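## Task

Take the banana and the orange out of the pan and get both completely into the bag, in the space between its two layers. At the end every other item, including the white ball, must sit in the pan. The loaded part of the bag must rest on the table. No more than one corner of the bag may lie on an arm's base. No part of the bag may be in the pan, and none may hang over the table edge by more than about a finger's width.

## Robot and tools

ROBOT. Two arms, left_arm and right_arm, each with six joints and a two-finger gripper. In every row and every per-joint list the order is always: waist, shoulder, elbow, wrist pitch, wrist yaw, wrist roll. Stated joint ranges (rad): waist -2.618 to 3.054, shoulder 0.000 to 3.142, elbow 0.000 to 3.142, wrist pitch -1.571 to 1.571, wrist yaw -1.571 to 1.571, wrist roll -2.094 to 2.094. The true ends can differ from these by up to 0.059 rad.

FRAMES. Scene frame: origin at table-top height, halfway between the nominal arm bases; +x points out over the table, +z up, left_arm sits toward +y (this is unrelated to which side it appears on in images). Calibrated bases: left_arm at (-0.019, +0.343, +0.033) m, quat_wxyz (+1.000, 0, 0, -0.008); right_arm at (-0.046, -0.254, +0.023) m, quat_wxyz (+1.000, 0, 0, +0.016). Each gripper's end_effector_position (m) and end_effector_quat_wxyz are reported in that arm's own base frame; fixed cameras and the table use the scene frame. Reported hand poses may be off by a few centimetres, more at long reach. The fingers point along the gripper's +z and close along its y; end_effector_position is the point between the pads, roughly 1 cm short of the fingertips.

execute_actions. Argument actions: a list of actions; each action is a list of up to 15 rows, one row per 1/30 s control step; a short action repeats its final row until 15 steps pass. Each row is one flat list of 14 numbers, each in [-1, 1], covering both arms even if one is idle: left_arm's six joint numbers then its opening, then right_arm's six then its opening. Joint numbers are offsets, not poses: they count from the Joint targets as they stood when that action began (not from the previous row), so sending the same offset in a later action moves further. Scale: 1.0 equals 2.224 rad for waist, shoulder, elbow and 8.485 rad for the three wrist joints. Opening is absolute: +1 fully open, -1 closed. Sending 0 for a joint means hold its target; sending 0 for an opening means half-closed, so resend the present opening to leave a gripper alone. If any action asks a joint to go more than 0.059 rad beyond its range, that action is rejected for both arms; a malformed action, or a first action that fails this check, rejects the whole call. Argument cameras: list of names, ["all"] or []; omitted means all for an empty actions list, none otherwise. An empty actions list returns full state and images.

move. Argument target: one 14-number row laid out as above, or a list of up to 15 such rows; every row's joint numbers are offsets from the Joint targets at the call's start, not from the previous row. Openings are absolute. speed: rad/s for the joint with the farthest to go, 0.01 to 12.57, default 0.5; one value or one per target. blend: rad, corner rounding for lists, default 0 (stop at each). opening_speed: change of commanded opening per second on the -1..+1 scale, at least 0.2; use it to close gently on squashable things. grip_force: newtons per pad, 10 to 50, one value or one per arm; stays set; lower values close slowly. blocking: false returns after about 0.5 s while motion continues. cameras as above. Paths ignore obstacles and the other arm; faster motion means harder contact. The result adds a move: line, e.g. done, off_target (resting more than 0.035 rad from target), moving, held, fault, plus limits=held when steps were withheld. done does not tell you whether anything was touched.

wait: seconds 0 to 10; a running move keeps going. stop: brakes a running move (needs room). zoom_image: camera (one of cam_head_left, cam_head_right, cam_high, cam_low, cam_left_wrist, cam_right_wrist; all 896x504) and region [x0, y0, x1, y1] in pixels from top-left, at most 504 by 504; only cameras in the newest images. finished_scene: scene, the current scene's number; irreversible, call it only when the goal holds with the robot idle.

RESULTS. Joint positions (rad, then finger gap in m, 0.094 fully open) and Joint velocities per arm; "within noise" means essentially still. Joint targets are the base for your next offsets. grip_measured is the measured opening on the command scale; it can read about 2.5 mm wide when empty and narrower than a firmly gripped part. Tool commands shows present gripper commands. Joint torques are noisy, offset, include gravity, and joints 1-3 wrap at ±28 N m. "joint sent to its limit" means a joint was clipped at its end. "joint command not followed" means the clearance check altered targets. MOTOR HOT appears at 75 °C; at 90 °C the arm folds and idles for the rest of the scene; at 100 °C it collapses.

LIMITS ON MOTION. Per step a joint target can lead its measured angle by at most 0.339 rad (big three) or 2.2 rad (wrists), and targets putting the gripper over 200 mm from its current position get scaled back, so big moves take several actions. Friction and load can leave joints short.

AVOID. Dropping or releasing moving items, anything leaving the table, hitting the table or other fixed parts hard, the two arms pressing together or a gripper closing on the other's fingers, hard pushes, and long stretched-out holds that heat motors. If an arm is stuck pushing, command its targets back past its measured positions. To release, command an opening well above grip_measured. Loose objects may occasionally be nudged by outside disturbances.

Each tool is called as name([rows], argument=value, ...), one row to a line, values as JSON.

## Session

execute_actions(actions=[])

Scene clock: 0.00 s.
left_arm: end_effector_position=(+0.3888, +0.0274, +0.0853) grip_measured=+1.000 end_effector_quat_wxyz=(+0.575, -0.073, +0.814, +0.044) | right_arm: end_effector_position=(+0.3941, -0.0220, +0.0992) grip_measured=+1.000 end_effector_quat_wxyz=(+0.573, +0.050, +0.817, -0.038)
Joint positions: left_arm=[0.002 1.556 0.34 0.871 -0.154 -0.07 0.094] | right_arm=[-0.004 1.493 0.384 0.758 0.117 0.037 0.094]
Joint velocities: within noise
Joint torques (N m): no reading
Heat: left arm: 25 °C; right arm: 28 °C.
Joint targets: left_arm=[0.002 1.552 0.344 0.866 -0.154 -0.070] | right_arm=[-0.004 1.484 0.395 0.771 0.117 0.037]
Tool commands: left_gripper/opening=+1.0 right_gripper/opening=+1.0

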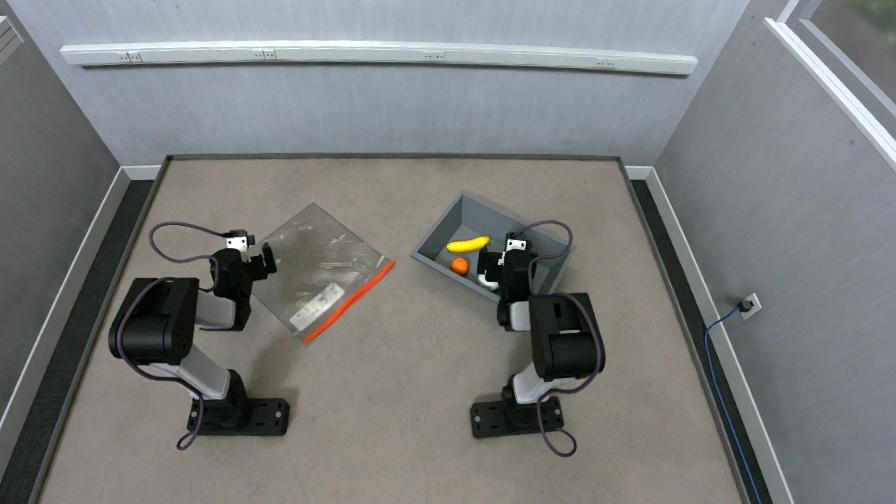

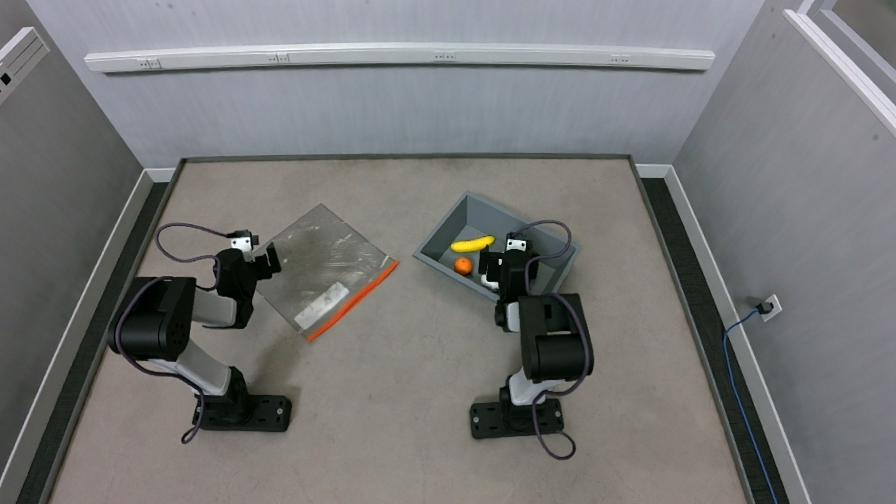

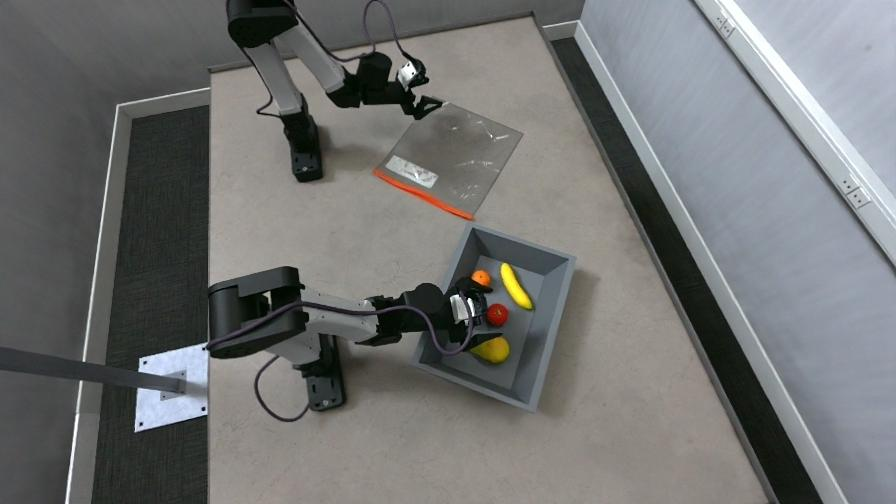

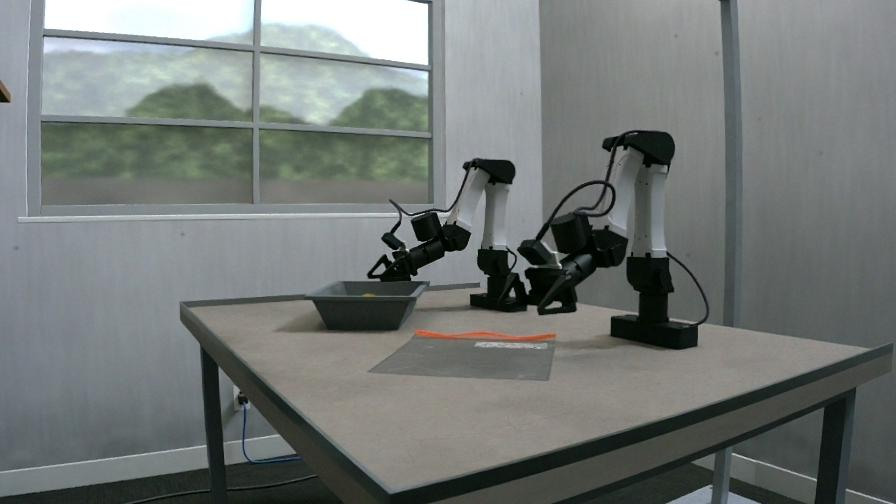

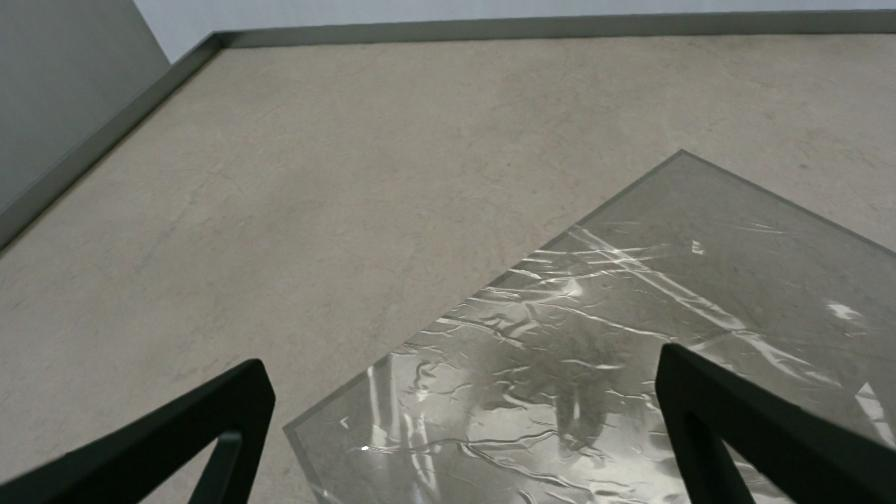

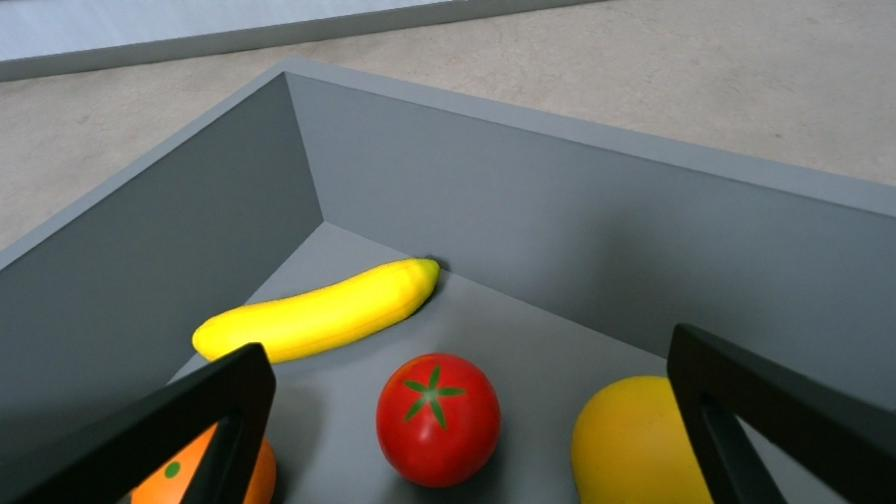

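zoom_image(camera="cam_head_left", region=[230, 190, 430, 350])

zoom_image(camera="cam_low", region=[360, 310, 580, 400])

zoom_image(camera="cam_high", region=[350, 80, 550, 240])

Scaled by 2.520 from the camera's 896x504 image, which has a finer 1280x720 frame.

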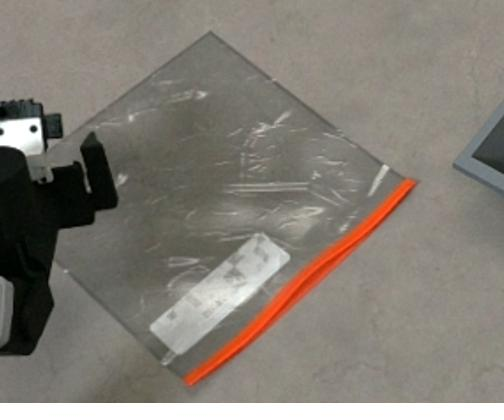

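Scaled by 2.291 from the camera's 896x504 image, which has a finer 1280x720 frame.

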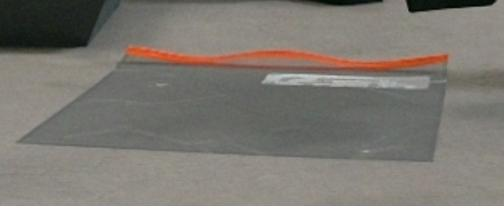

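Scaled by 2.520 from the camera's 896x504 image, which has a finer 1280x720 frame.

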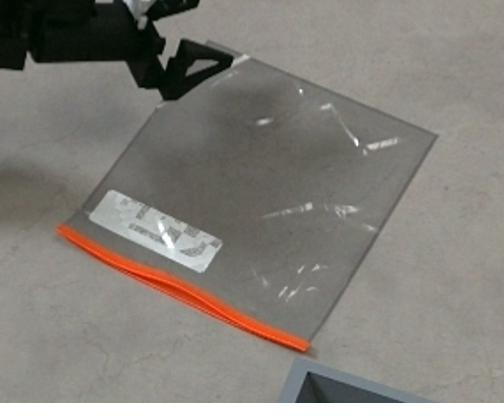

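move([
  [0,-0.12,0.12,0,0,0,1,0,-0.145,0.221,-0.129,-0.0138,-0.0044,0.2],
  [0.1,-0.2,0.16,0,0,0,1,0.4065,-0.145,0.221,-0.129,-0.0138,-0.0044,0.2],
], speed=0.8, blend=0.2, cameras=["all"])

Scene clock: 4.67 s.
left_arm: end_effector_position=(+0.3607, +0.1074, +0.4032) grip_measured=+1.000 end_effector_quat_wxyz=(+0.833, -0.141, +0.524, +0.104) | right_arm: end_effector_position=(+0.2310, +0.2871, +0.1848) grip_measured=+0.201 end_effector_quat_wxyz=(+0.399, -0.385, +0.810, +0.191)
Joint positions: left_arm=[0.218 1.118 0.679 0.868 -0.154 -0.07 0.094] | right_arm=[0.895 1.184 0.856 -0.326 0.003 0.006 0.056]
Joint torques (N m): left_arm=[0.68 -4.12 10.5 2.01 0.05 -0.05] | right_arm=[0.53 -5.93 10.32 1.8 -0.06 -0.03]
Heat: left arm: 27 °C; right arm: 28 °C.
Joint targets: left_arm=[0.224 1.108 0.700 0.867 -0.154 -0.070] | right_arm=[0.900 1.162 0.886 -0.323 0.000 0.000]
move: done

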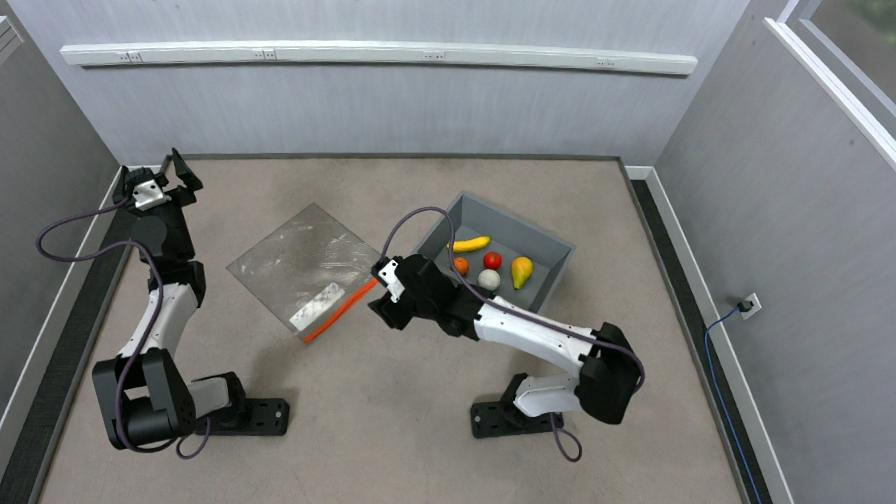

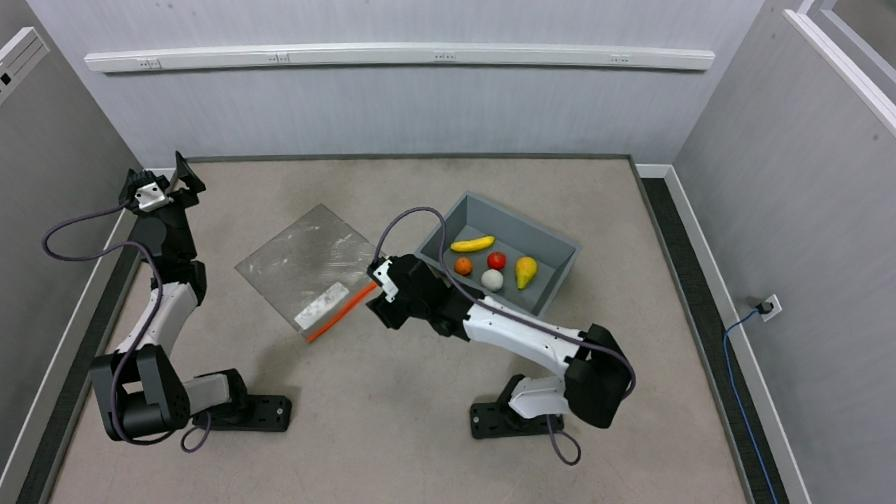

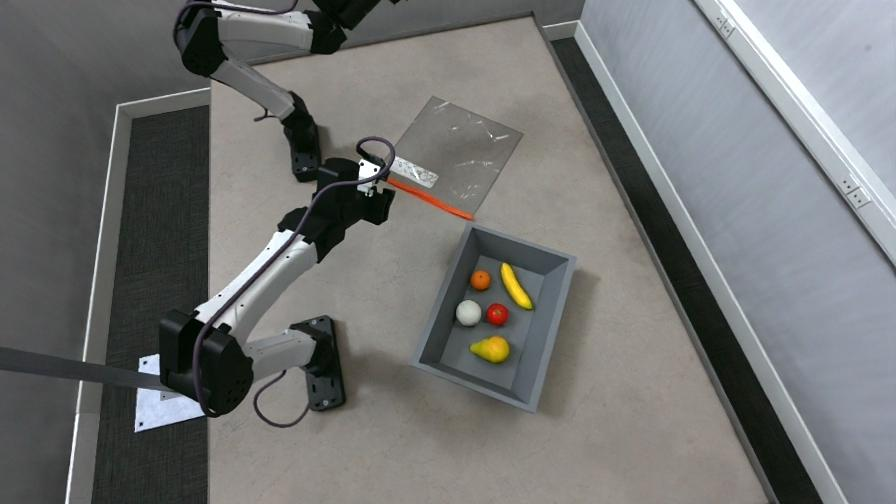

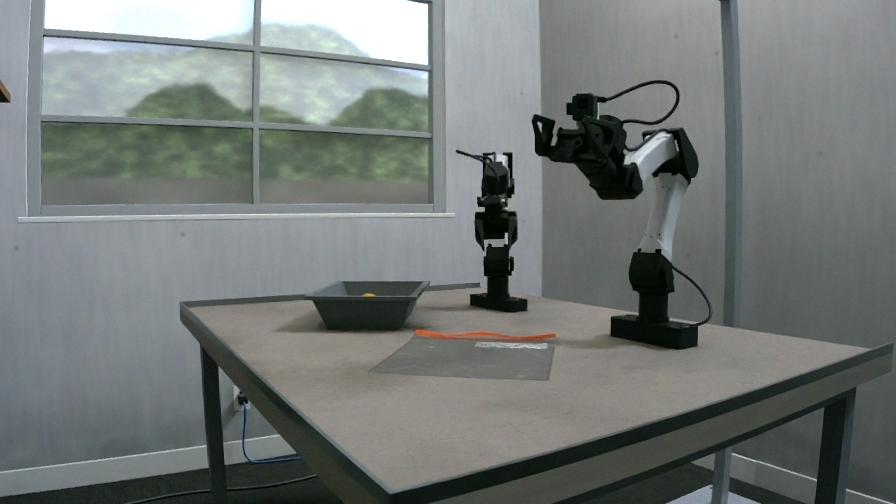

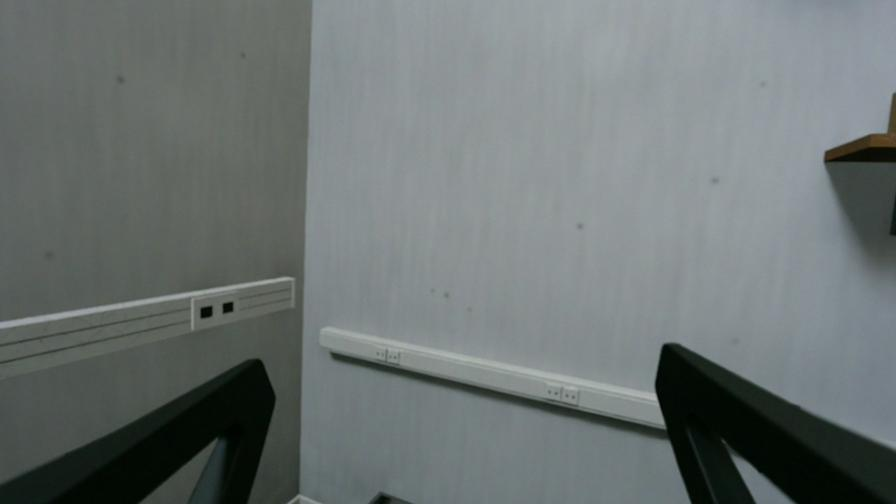

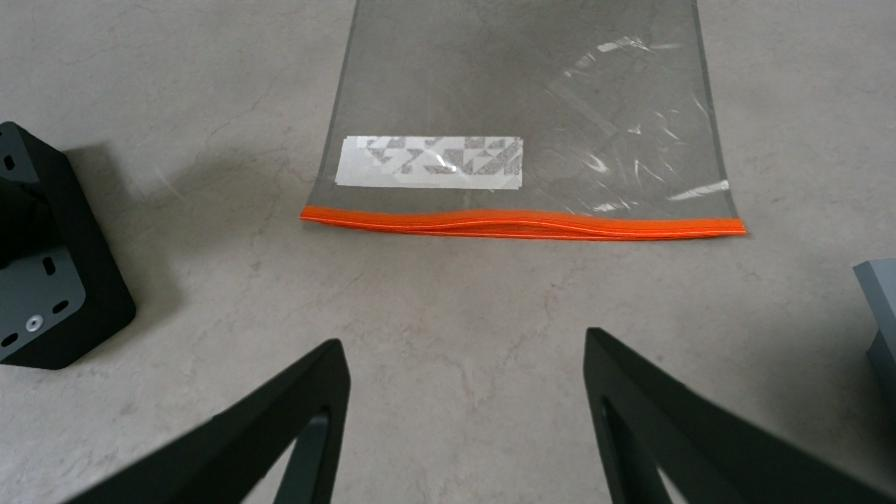

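zoom_image(camera="cam_right_wrist", region=[380, 180, 640, 260])

zoom_image(camera="cam_low", region=[400, 315, 570, 365])

Scaled by 1.938 from the camera's 896x504 image, which has a finer 1280x720 frame.

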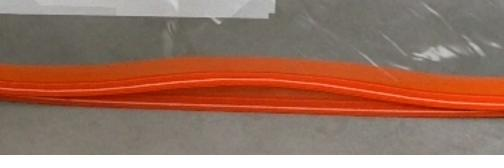

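Scaled by 2.965 from the camera's 896x504 image, which has a finer 1280x720 frame.

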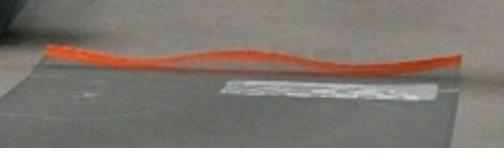

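move(target=[0,0,0,0,0,0,1,-0.0411,0.3332,-0.111,0.1338,-0.0066,0.185,-0.36], speed=0.6, cameras=["cam_right_wrist","cam_low","cam_high"])

Scene clock: 9.77 s.
left_arm: end_effector_position=(+0.3607, +0.1074, +0.4032) grip_measured=+1.000 end_effector_quat_wxyz=(+0.833, -0.141, +0.524, +0.104) | right_arm: end_effector_position=(+0.3089, +0.3399, +0.0395) grip_measured=-0.359 end_effector_quat_wxyz=(+0.178, +0.299, +0.796, +0.496)
Joint positions: left_arm=[0.218 1.118 0.679 0.868 -0.154 -0.07 0.094] | right_arm=[0.815 1.894 0.641 0.791 -0.047 1.563 0.03]
Joint torques (N m): left_arm=[0.66 -4.11 10.45 1.99 0.05 -0.05] | right_arm=[-0.62 -6.86 4.77 2.03 -0.1 0.06]
Heat: left arm: 28 °C; right arm: 29 °C.
Joint targets: left_arm=[0.224 1.108 0.700 0.867 -0.154 -0.070] | right_arm=[0.808 1.903 0.639 0.812 -0.056 1.569]
move: done
Images, in order (width x height): cam_high 896x504, cam_low 896x504, cam_right_wrist 896x504.

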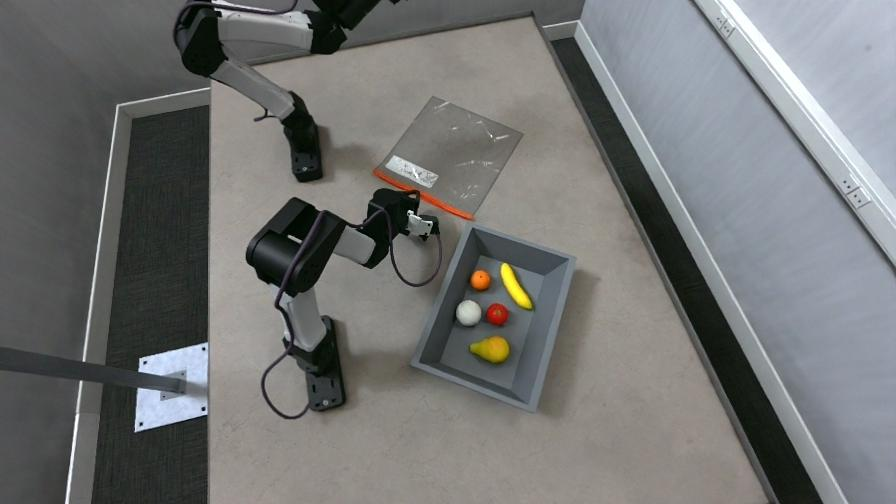

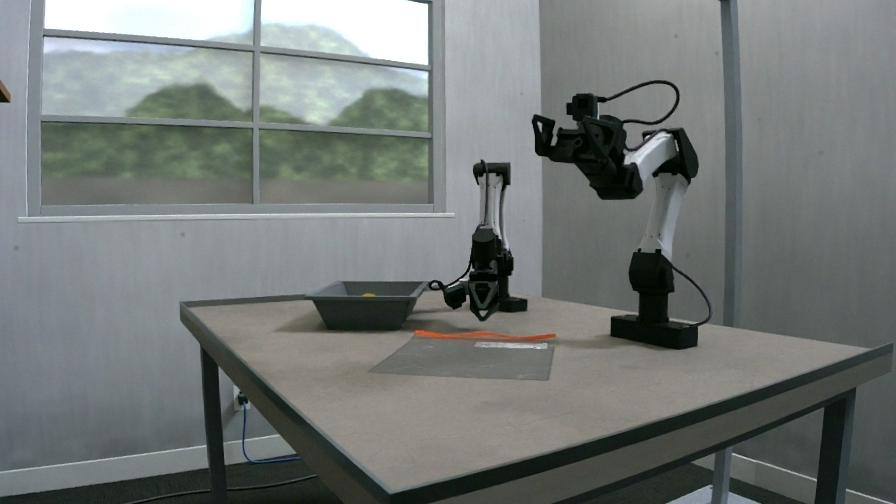

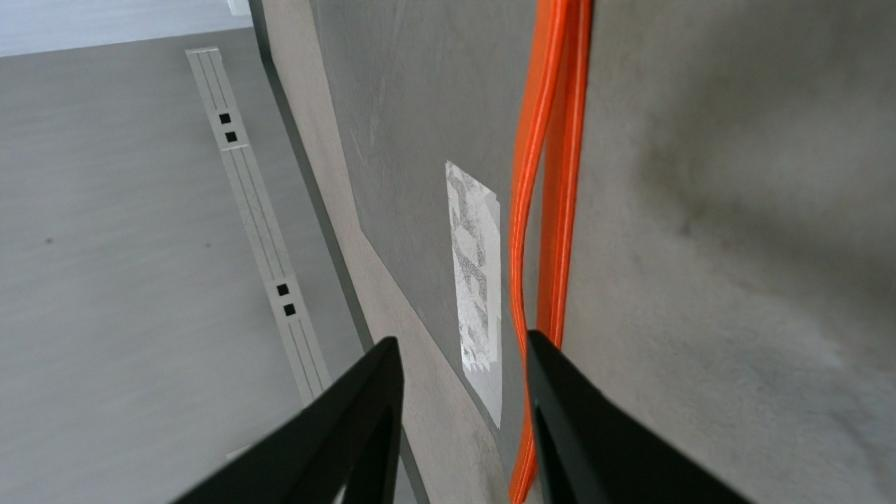

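move(target=[0,0,0,0,0,0,1,0,0.1169,0.0549,0.018,0,0,-0.36], speed=0.25, cameras=["cam_right_wrist","cam_low"])

Scene clock: 12.63 s.
left_arm: end_effector_position=(+0.3607, +0.1074, +0.4032) grip_measured=+1.000 end_effector_quat_wxyz=(+0.833, -0.141, +0.524, +0.104) | right_arm: end_effector_position=(+0.3310, +0.3635, +0.0045) grip_measured=-0.359 end_effector_quat_wxyz=(+0.184, +0.294, +0.785, +0.513)
Joint positions: left_arm=[0.218 1.118 0.679 0.868 -0.154 -0.07 0.094] | right_arm=[0.815 2.142 0.749 0.976 -0.048 1.564 0.03]
Joint torques (N m): left_arm=[0.66 -4.12 10.5 2 0.05 -0.04] | right_arm=[-0.62 -7.09 5.39 1.72 -0.09 0.05]
Heat: left arm: 29 °C; right arm: 29 °C.
Joint targets: left_arm=[0.224 1.108 0.700 0.867 -0.154 -0.070] | right_arm=[0.808 2.163 0.761 0.965 -0.056 1.570]
move: done
Images, in order (width x height): cam_low 896x504, cam_right_wrist 896x504.

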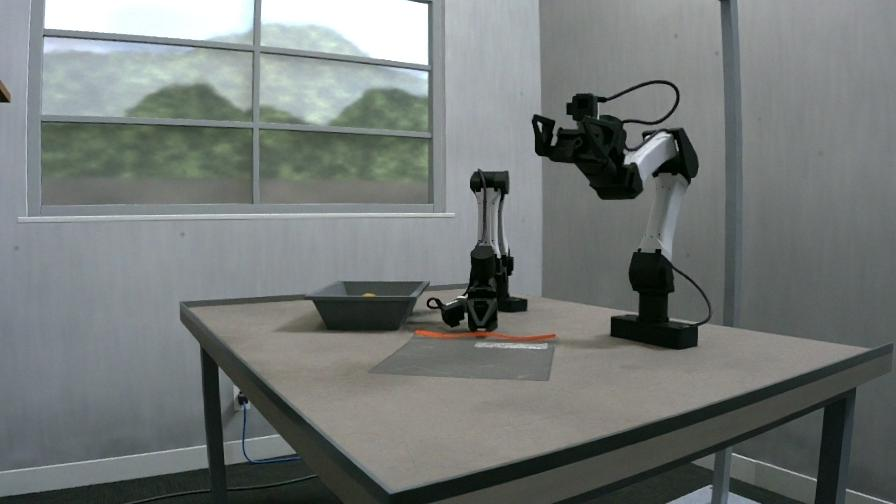

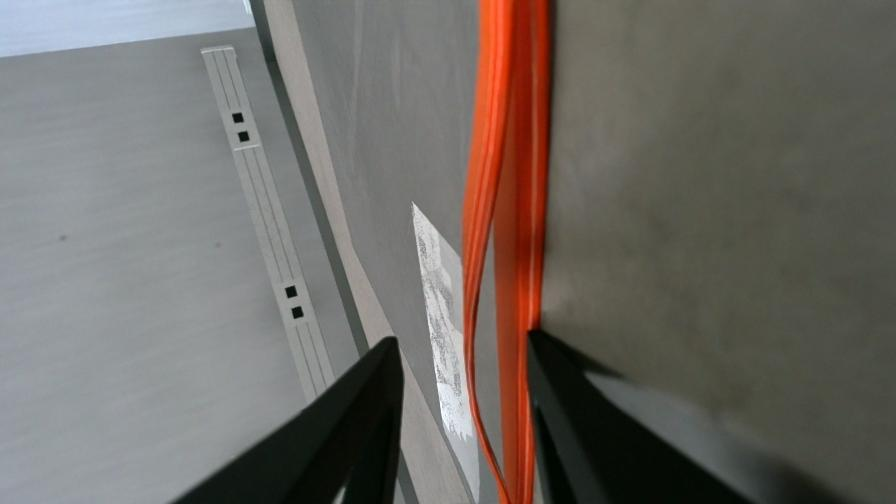

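move(target=[0,0,0,0,0,0,1,-0.0094,-0.0306,0,-0.0035,0,0,-0.36], speed=0.25, cameras=["cam_right_wrist"])

Scene clock: 14.33 s.
left_arm: end_effector_position=(+0.3607, +0.1074, +0.4032) grip_measured=+1.000 end_effector_quat_wxyz=(+0.833, -0.141, +0.524, +0.104) | right_arm: end_effector_position=(+0.3367, +0.3570, +0.0047) grip_measured=-0.359 end_effector_quat_wxyz=(+0.185, +0.301, +0.785, +0.509)
Joint positions: left_arm=[0.218 1.118 0.679 0.868 -0.154 -0.07 0.094] | right_arm=[0.795 2.133 0.749 0.957 -0.055 1.564 0.03]
Joint torques (N m): left_arm=[0.68 -4.1 10.44 1.99 0.06 -0.04] | right_arm=[-0.69 -12.18 5.45 1.65 -0.03 0.05]
Heat: left arm: 30 °C; right arm: 30 °C.
Joint targets: left_arm=[0.224 1.108 0.700 0.867 -0.154 -0.070] | right_arm=[0.788 2.095 0.761 0.935 -0.056 1.569]
move: off_target (right_arm); right_arm: the shoulder is farthest, 0.038 rad from its target
Images, in order (width x height): cam_right_wrist 896x504.

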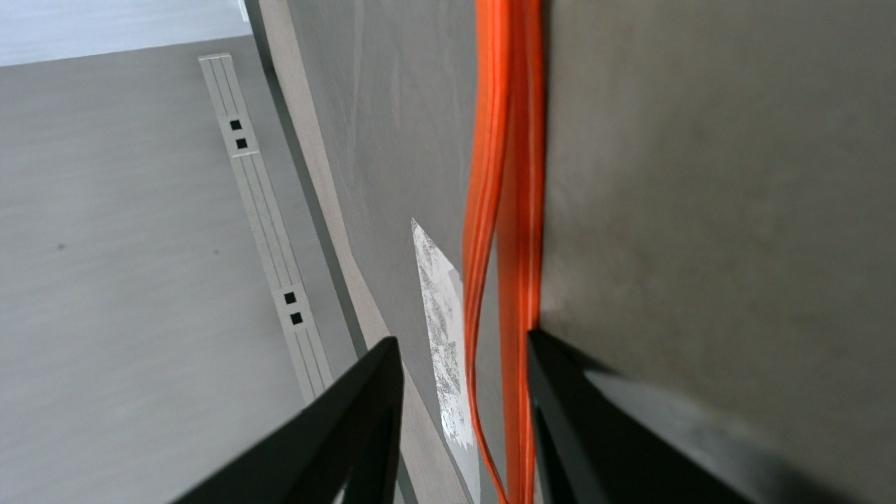

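move(target=[0,0,0,0,0,0,1,-0.002,-0.0145,0,0,0,0,-0.36], speed=0.25, cameras=["cam_right_wrist"])

Scene clock: 15.33 s.
left_arm: end_effector_position=(+0.3607, +0.1074, +0.4032) grip_measured=+1.000 end_effector_quat_wxyz=(+0.833, -0.141, +0.524, +0.104) | right_arm: end_effector_position=(+0.3388, +0.3554, +0.0119) grip_measured=-0.359 end_effector_quat_wxyz=(+0.187, +0.303, +0.783, +0.509)
Joint positions: left_arm=[0.218 1.118 0.679 0.868 -0.154 -0.07 0.094] | right_arm=[0.79 2.106 0.749 0.932 -0.055 1.564 0.03]
Joint torques (N m): left_arm=[0.65 -4.1 10.5 1.99 0.04 -0.05] | right_arm=[-0.8 -12.63 5.59 1.93 -0.03 0.05]
Heat: left arm: 30 °C; right arm: 30 °C.
Joint targets: left_arm=[0.224 1.108 0.700 0.867 -0.154 -0.070] | right_arm=[0.783 2.063 0.761 0.935 -0.056 1.569]
move: off_target (right_arm); right_arm: the shoulder is farthest, 0.043 rad from its target
Images, in order (width x height): cam_right_wrist 896x504.

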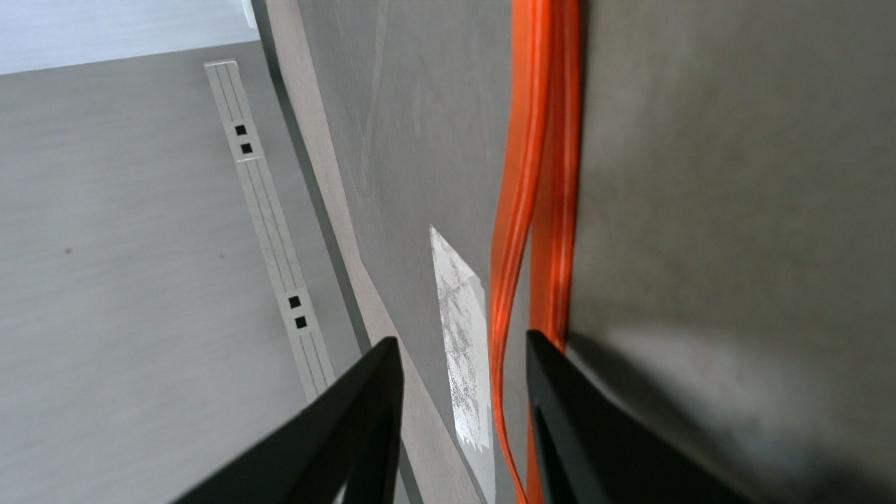

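move(target=[0,0,0,0,0,0,1,0.003,0.048,0.05,-0.0077,0,0,-0.36], speed=0.12, cameras=["cam_right_wrist","cam_low"])

Scene clock: 16.87 s.
left_arm: end_effector_position=(+0.3607, +0.1074, +0.4032) grip_measured=+1.000 end_effector_quat_wxyz=(+0.833, -0.141, +0.524, +0.104) | right_arm: end_effector_position=(+0.3540, +0.3707, +0.0076) grip_measured=-0.359 end_effector_quat_wxyz=(+0.184, +0.305, +0.787, +0.504)
Joint positions: left_arm=[0.218 1.118 0.679 0.868 -0.154 -0.07 0.094] | right_arm=[0.79 2.157 0.851 0.867 -0.055 1.564 0.03]
Joint torques (N m): left_arm=[0.68 -4.1 10.44 2 0.05 -0.04] | right_arm=[0.01 -8.38 6.65 1.9 -0.03 0.06]
Heat: left arm: 30 °C; right arm: 30 °C.
Joint targets: left_arm=[0.224 1.108 0.700 0.867 -0.154 -0.070] | right_arm=[0.790 2.170 0.873 0.870 -0.056 1.569]
move: done
Images, in order (width x height): cam_low 896x504, cam_right_wrist 896x504.

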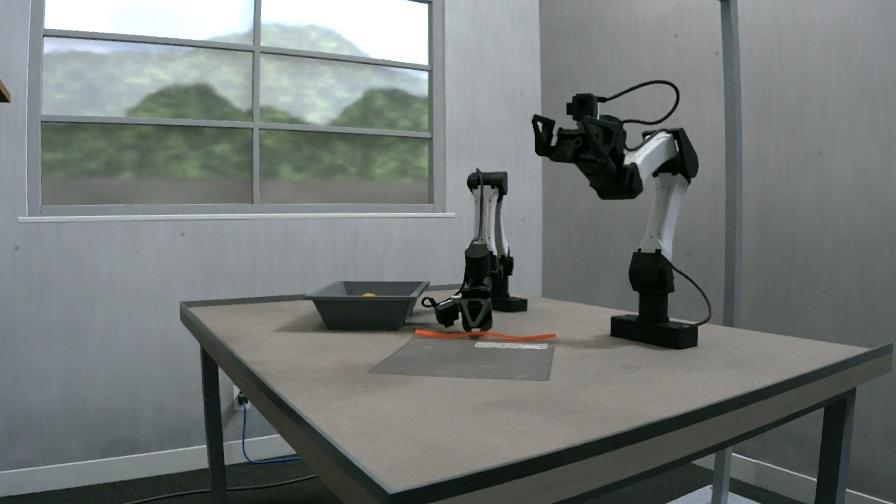

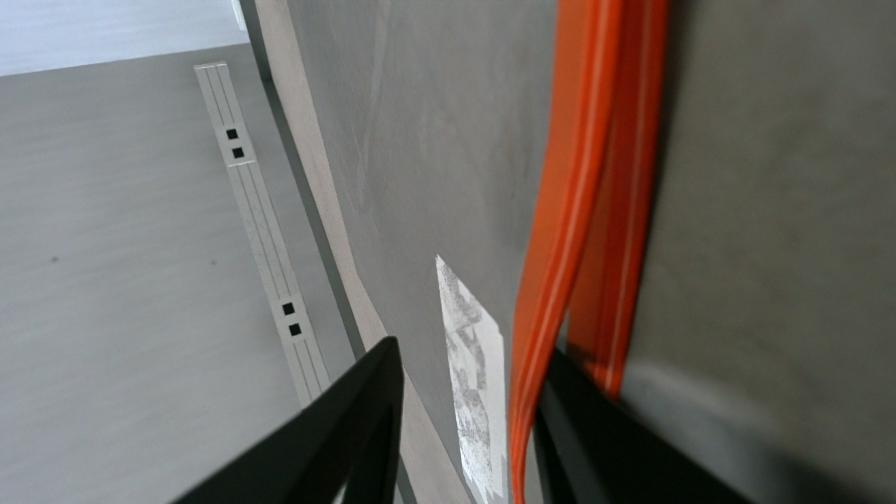

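move(target=[0,0,0,0,0,0,1,0,0,0,0,0,0,-1], opening_speed=0.6, cameras=["cam_right_wrist","cam_low"])

Scene clock: 18.37 s.
left_arm: end_effector_position=(+0.3607, +0.1074, +0.4032) grip_measured=+1.000 end_effector_quat_wxyz=(+0.833, -0.141, +0.524, +0.104) | right_arm: end_effector_position=(+0.3539, +0.3706, +0.0073) grip_measured=-0.989 end_effector_quat_wxyz=(+0.184, +0.305, +0.787, +0.503)
Joint positions: left_arm=[0.218 1.118 0.679 0.868 -0.154 -0.07 0.094] | right_arm=[0.79 2.157 0.851 0.865 -0.055 1.564 0.001]
Joint torques (N m): left_arm=[0.65 -4.11 10.47 1.99 0.05 -0.04] | right_arm=[0.01 -8.38 6.67 1.89 -0.03 0.05]
Heat: left arm: 31 °C; right arm: 31 °C.
Joint targets: left_arm=[0.224 1.108 0.700 0.867 -0.154 -0.070] | right_arm=[0.790 2.170 0.873 0.870 -0.056 1.569]
move: done
Images, in order (width x height): cam_low 896x504, cam_right_wrist 896x504.

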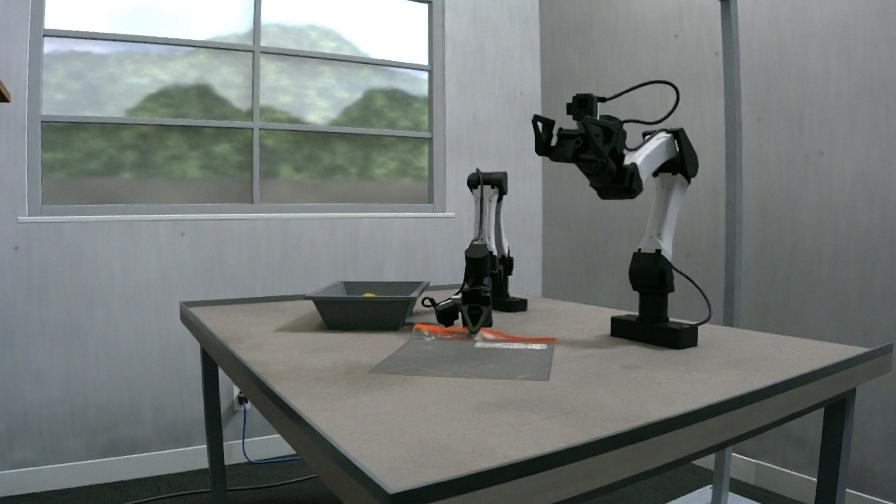

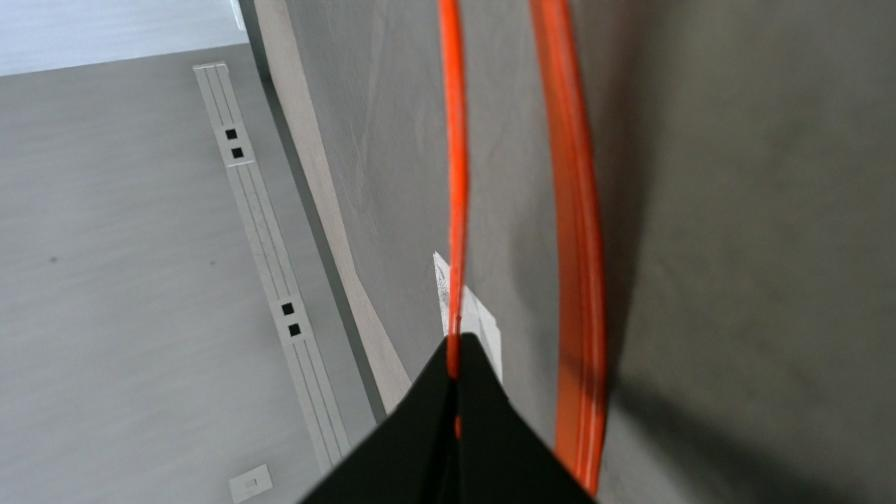

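move(target=[0,0,0,0,0,0,1,-0.0193,-0.1484,0.3305,-0.112,0,0,-1], speed=0.4, cameras=["all"])

Scene clock: 26.63 s.
left_arm: end_effector_position=(+0.3607, +0.1074, +0.4032) grip_measured=+1.000 end_effector_quat_wxyz=(+0.833, -0.141, +0.524, +0.104) | right_arm: end_effector_position=(+0.4173, +0.4052, +0.2575) grip_measured=-0.989 end_effector_quat_wxyz=(+0.203, +0.312, +0.768, +0.521)
Joint positions: left_arm=[0.218 1.118 0.679 0.868 -0.154 -0.07 0.094] | right_arm=[0.754 1.879 1.581 -0.087 -0.055 1.564 0.001]
Joint torques (N m): left_arm=[0.65 -4.08 10.47 1.99 0.05 -0.04] | right_arm=[-0.69 -13.64 10.13 1.98 -0.03 0.05]
Heat: left arm: 33 °C; right arm: 33 °C.
Joint targets: left_arm=[0.224 1.108 0.700 0.867 -0.154 -0.070] | right_arm=[0.747 1.839 1.608 -0.080 -0.056 1.569]
move: off_target (right_arm); right_arm: the shoulder is farthest, 0.039 rad from its target

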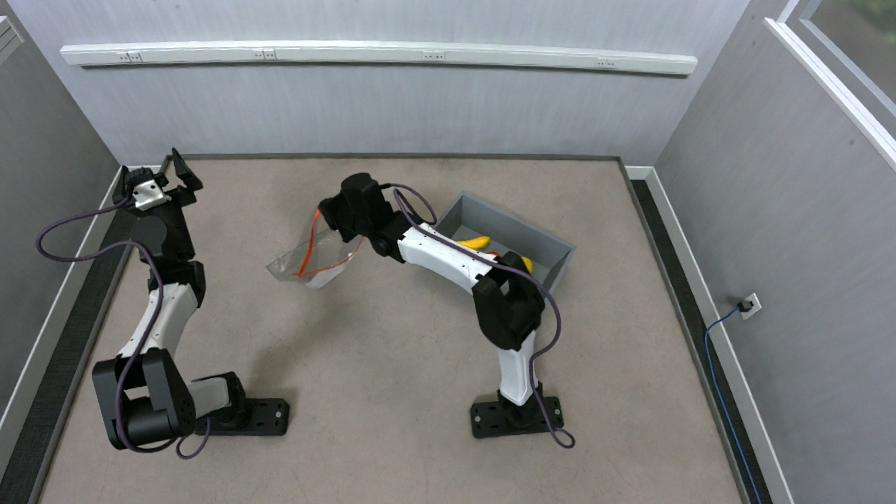

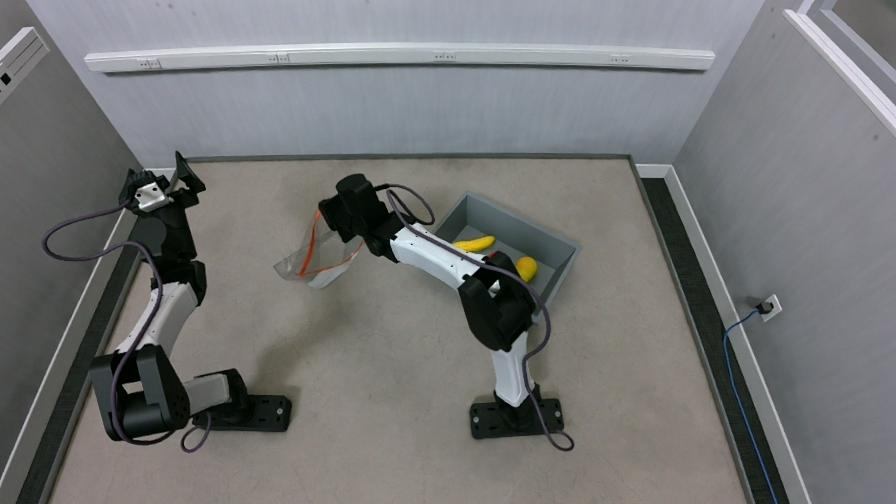

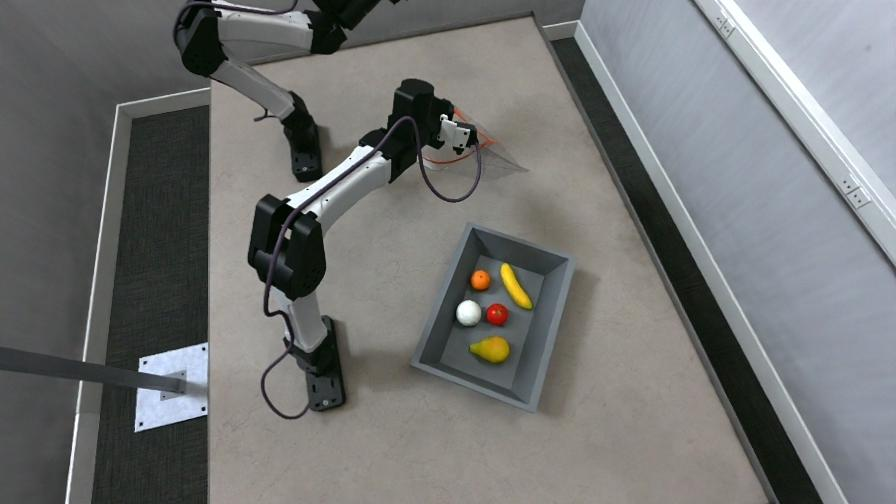

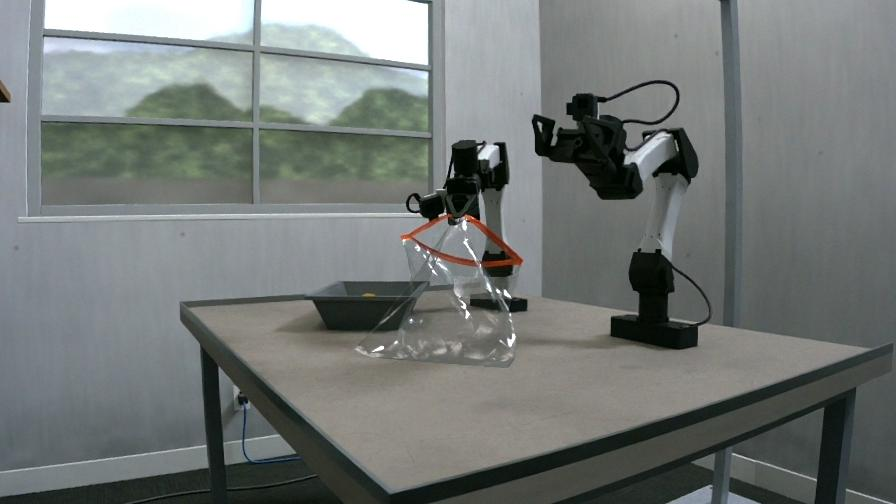

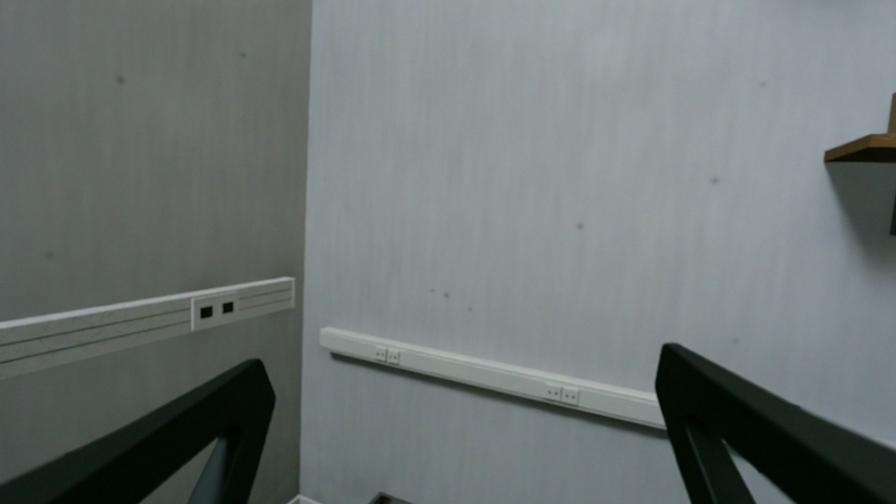

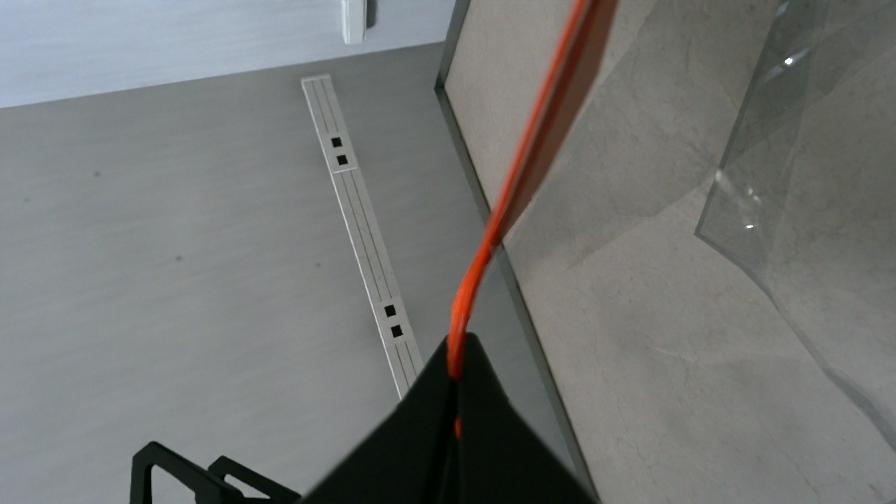

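move(target=[-0.1196,0.1255,0.398,-0.244,0.07,0.0083,-0.15,0,0,0,0,0,0,-1], speed=0.7, cameras=["cam_left_wrist","cam_low","cam_right_wrist"])

Scene clock: 31.13 s.
left_arm: end_effector_position=(+0.3208, -0.0832, +0.2814) grip_measured=-0.149 end_effector_quat_wxyz=(+0.270, +0.071, +0.937, -0.208) | right_arm: end_effector_position=(+0.4173, +0.4052, +0.2574) grip_measured=-0.989 end_effector_quat_wxyz=(+0.203, +0.312, +0.768, +0.521)
Joint positions: left_arm=[-0.036 1.375 1.563 -1.189 0.424 -0.01 0.04] | right_arm=[0.754 1.879 1.581 -0.087 -0.055 1.564 0.001]
Joint torques (N m): left_arm=[-0.24 -3.77 9.59 1.44 0.37 0.08] | right_arm=[-0.69 -13.63 10.13 1.95 -0.03 0.05]
Heat: left arm: 33 °C; right arm: 35 °C.
Joint targets: left_arm=[-0.042 1.387 1.585 -1.204 0.440 0.001] | right_arm=[0.747 1.839 1.608 -0.080 -0.056 1.569]
move: off_target (right_arm); right_arm: the shoulder is farthest, 0.040 rad from its target
Images, in order (width x height): cam_low 896x504, cam_left_wrist 896x504, cam_right_wrist 896x504.

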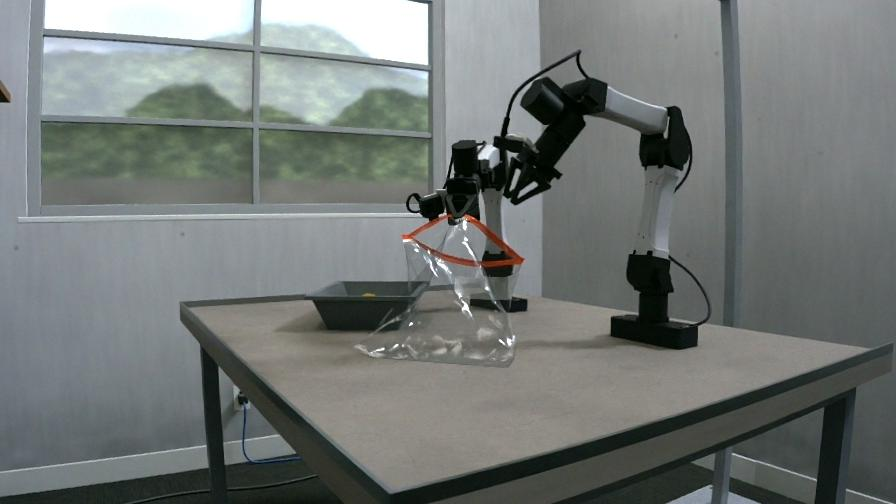

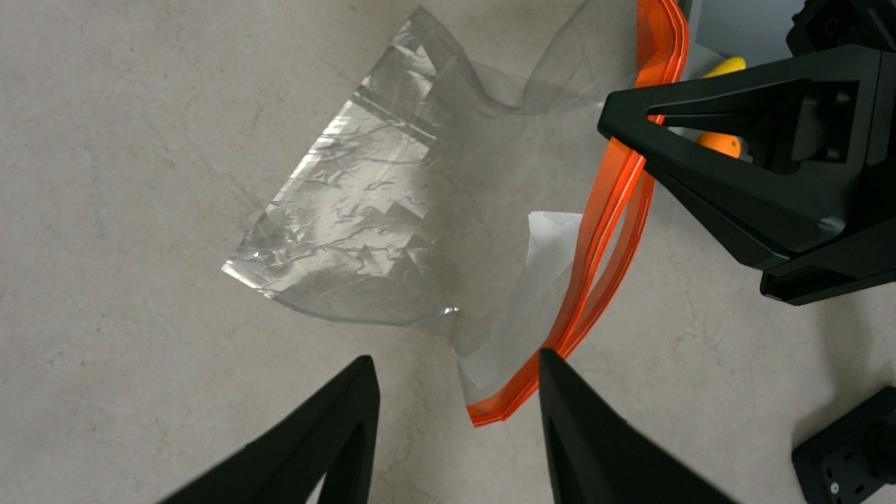

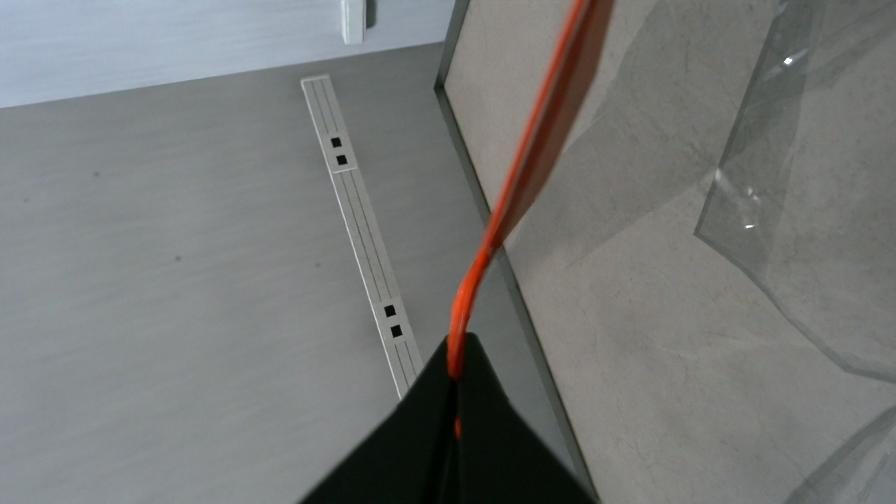

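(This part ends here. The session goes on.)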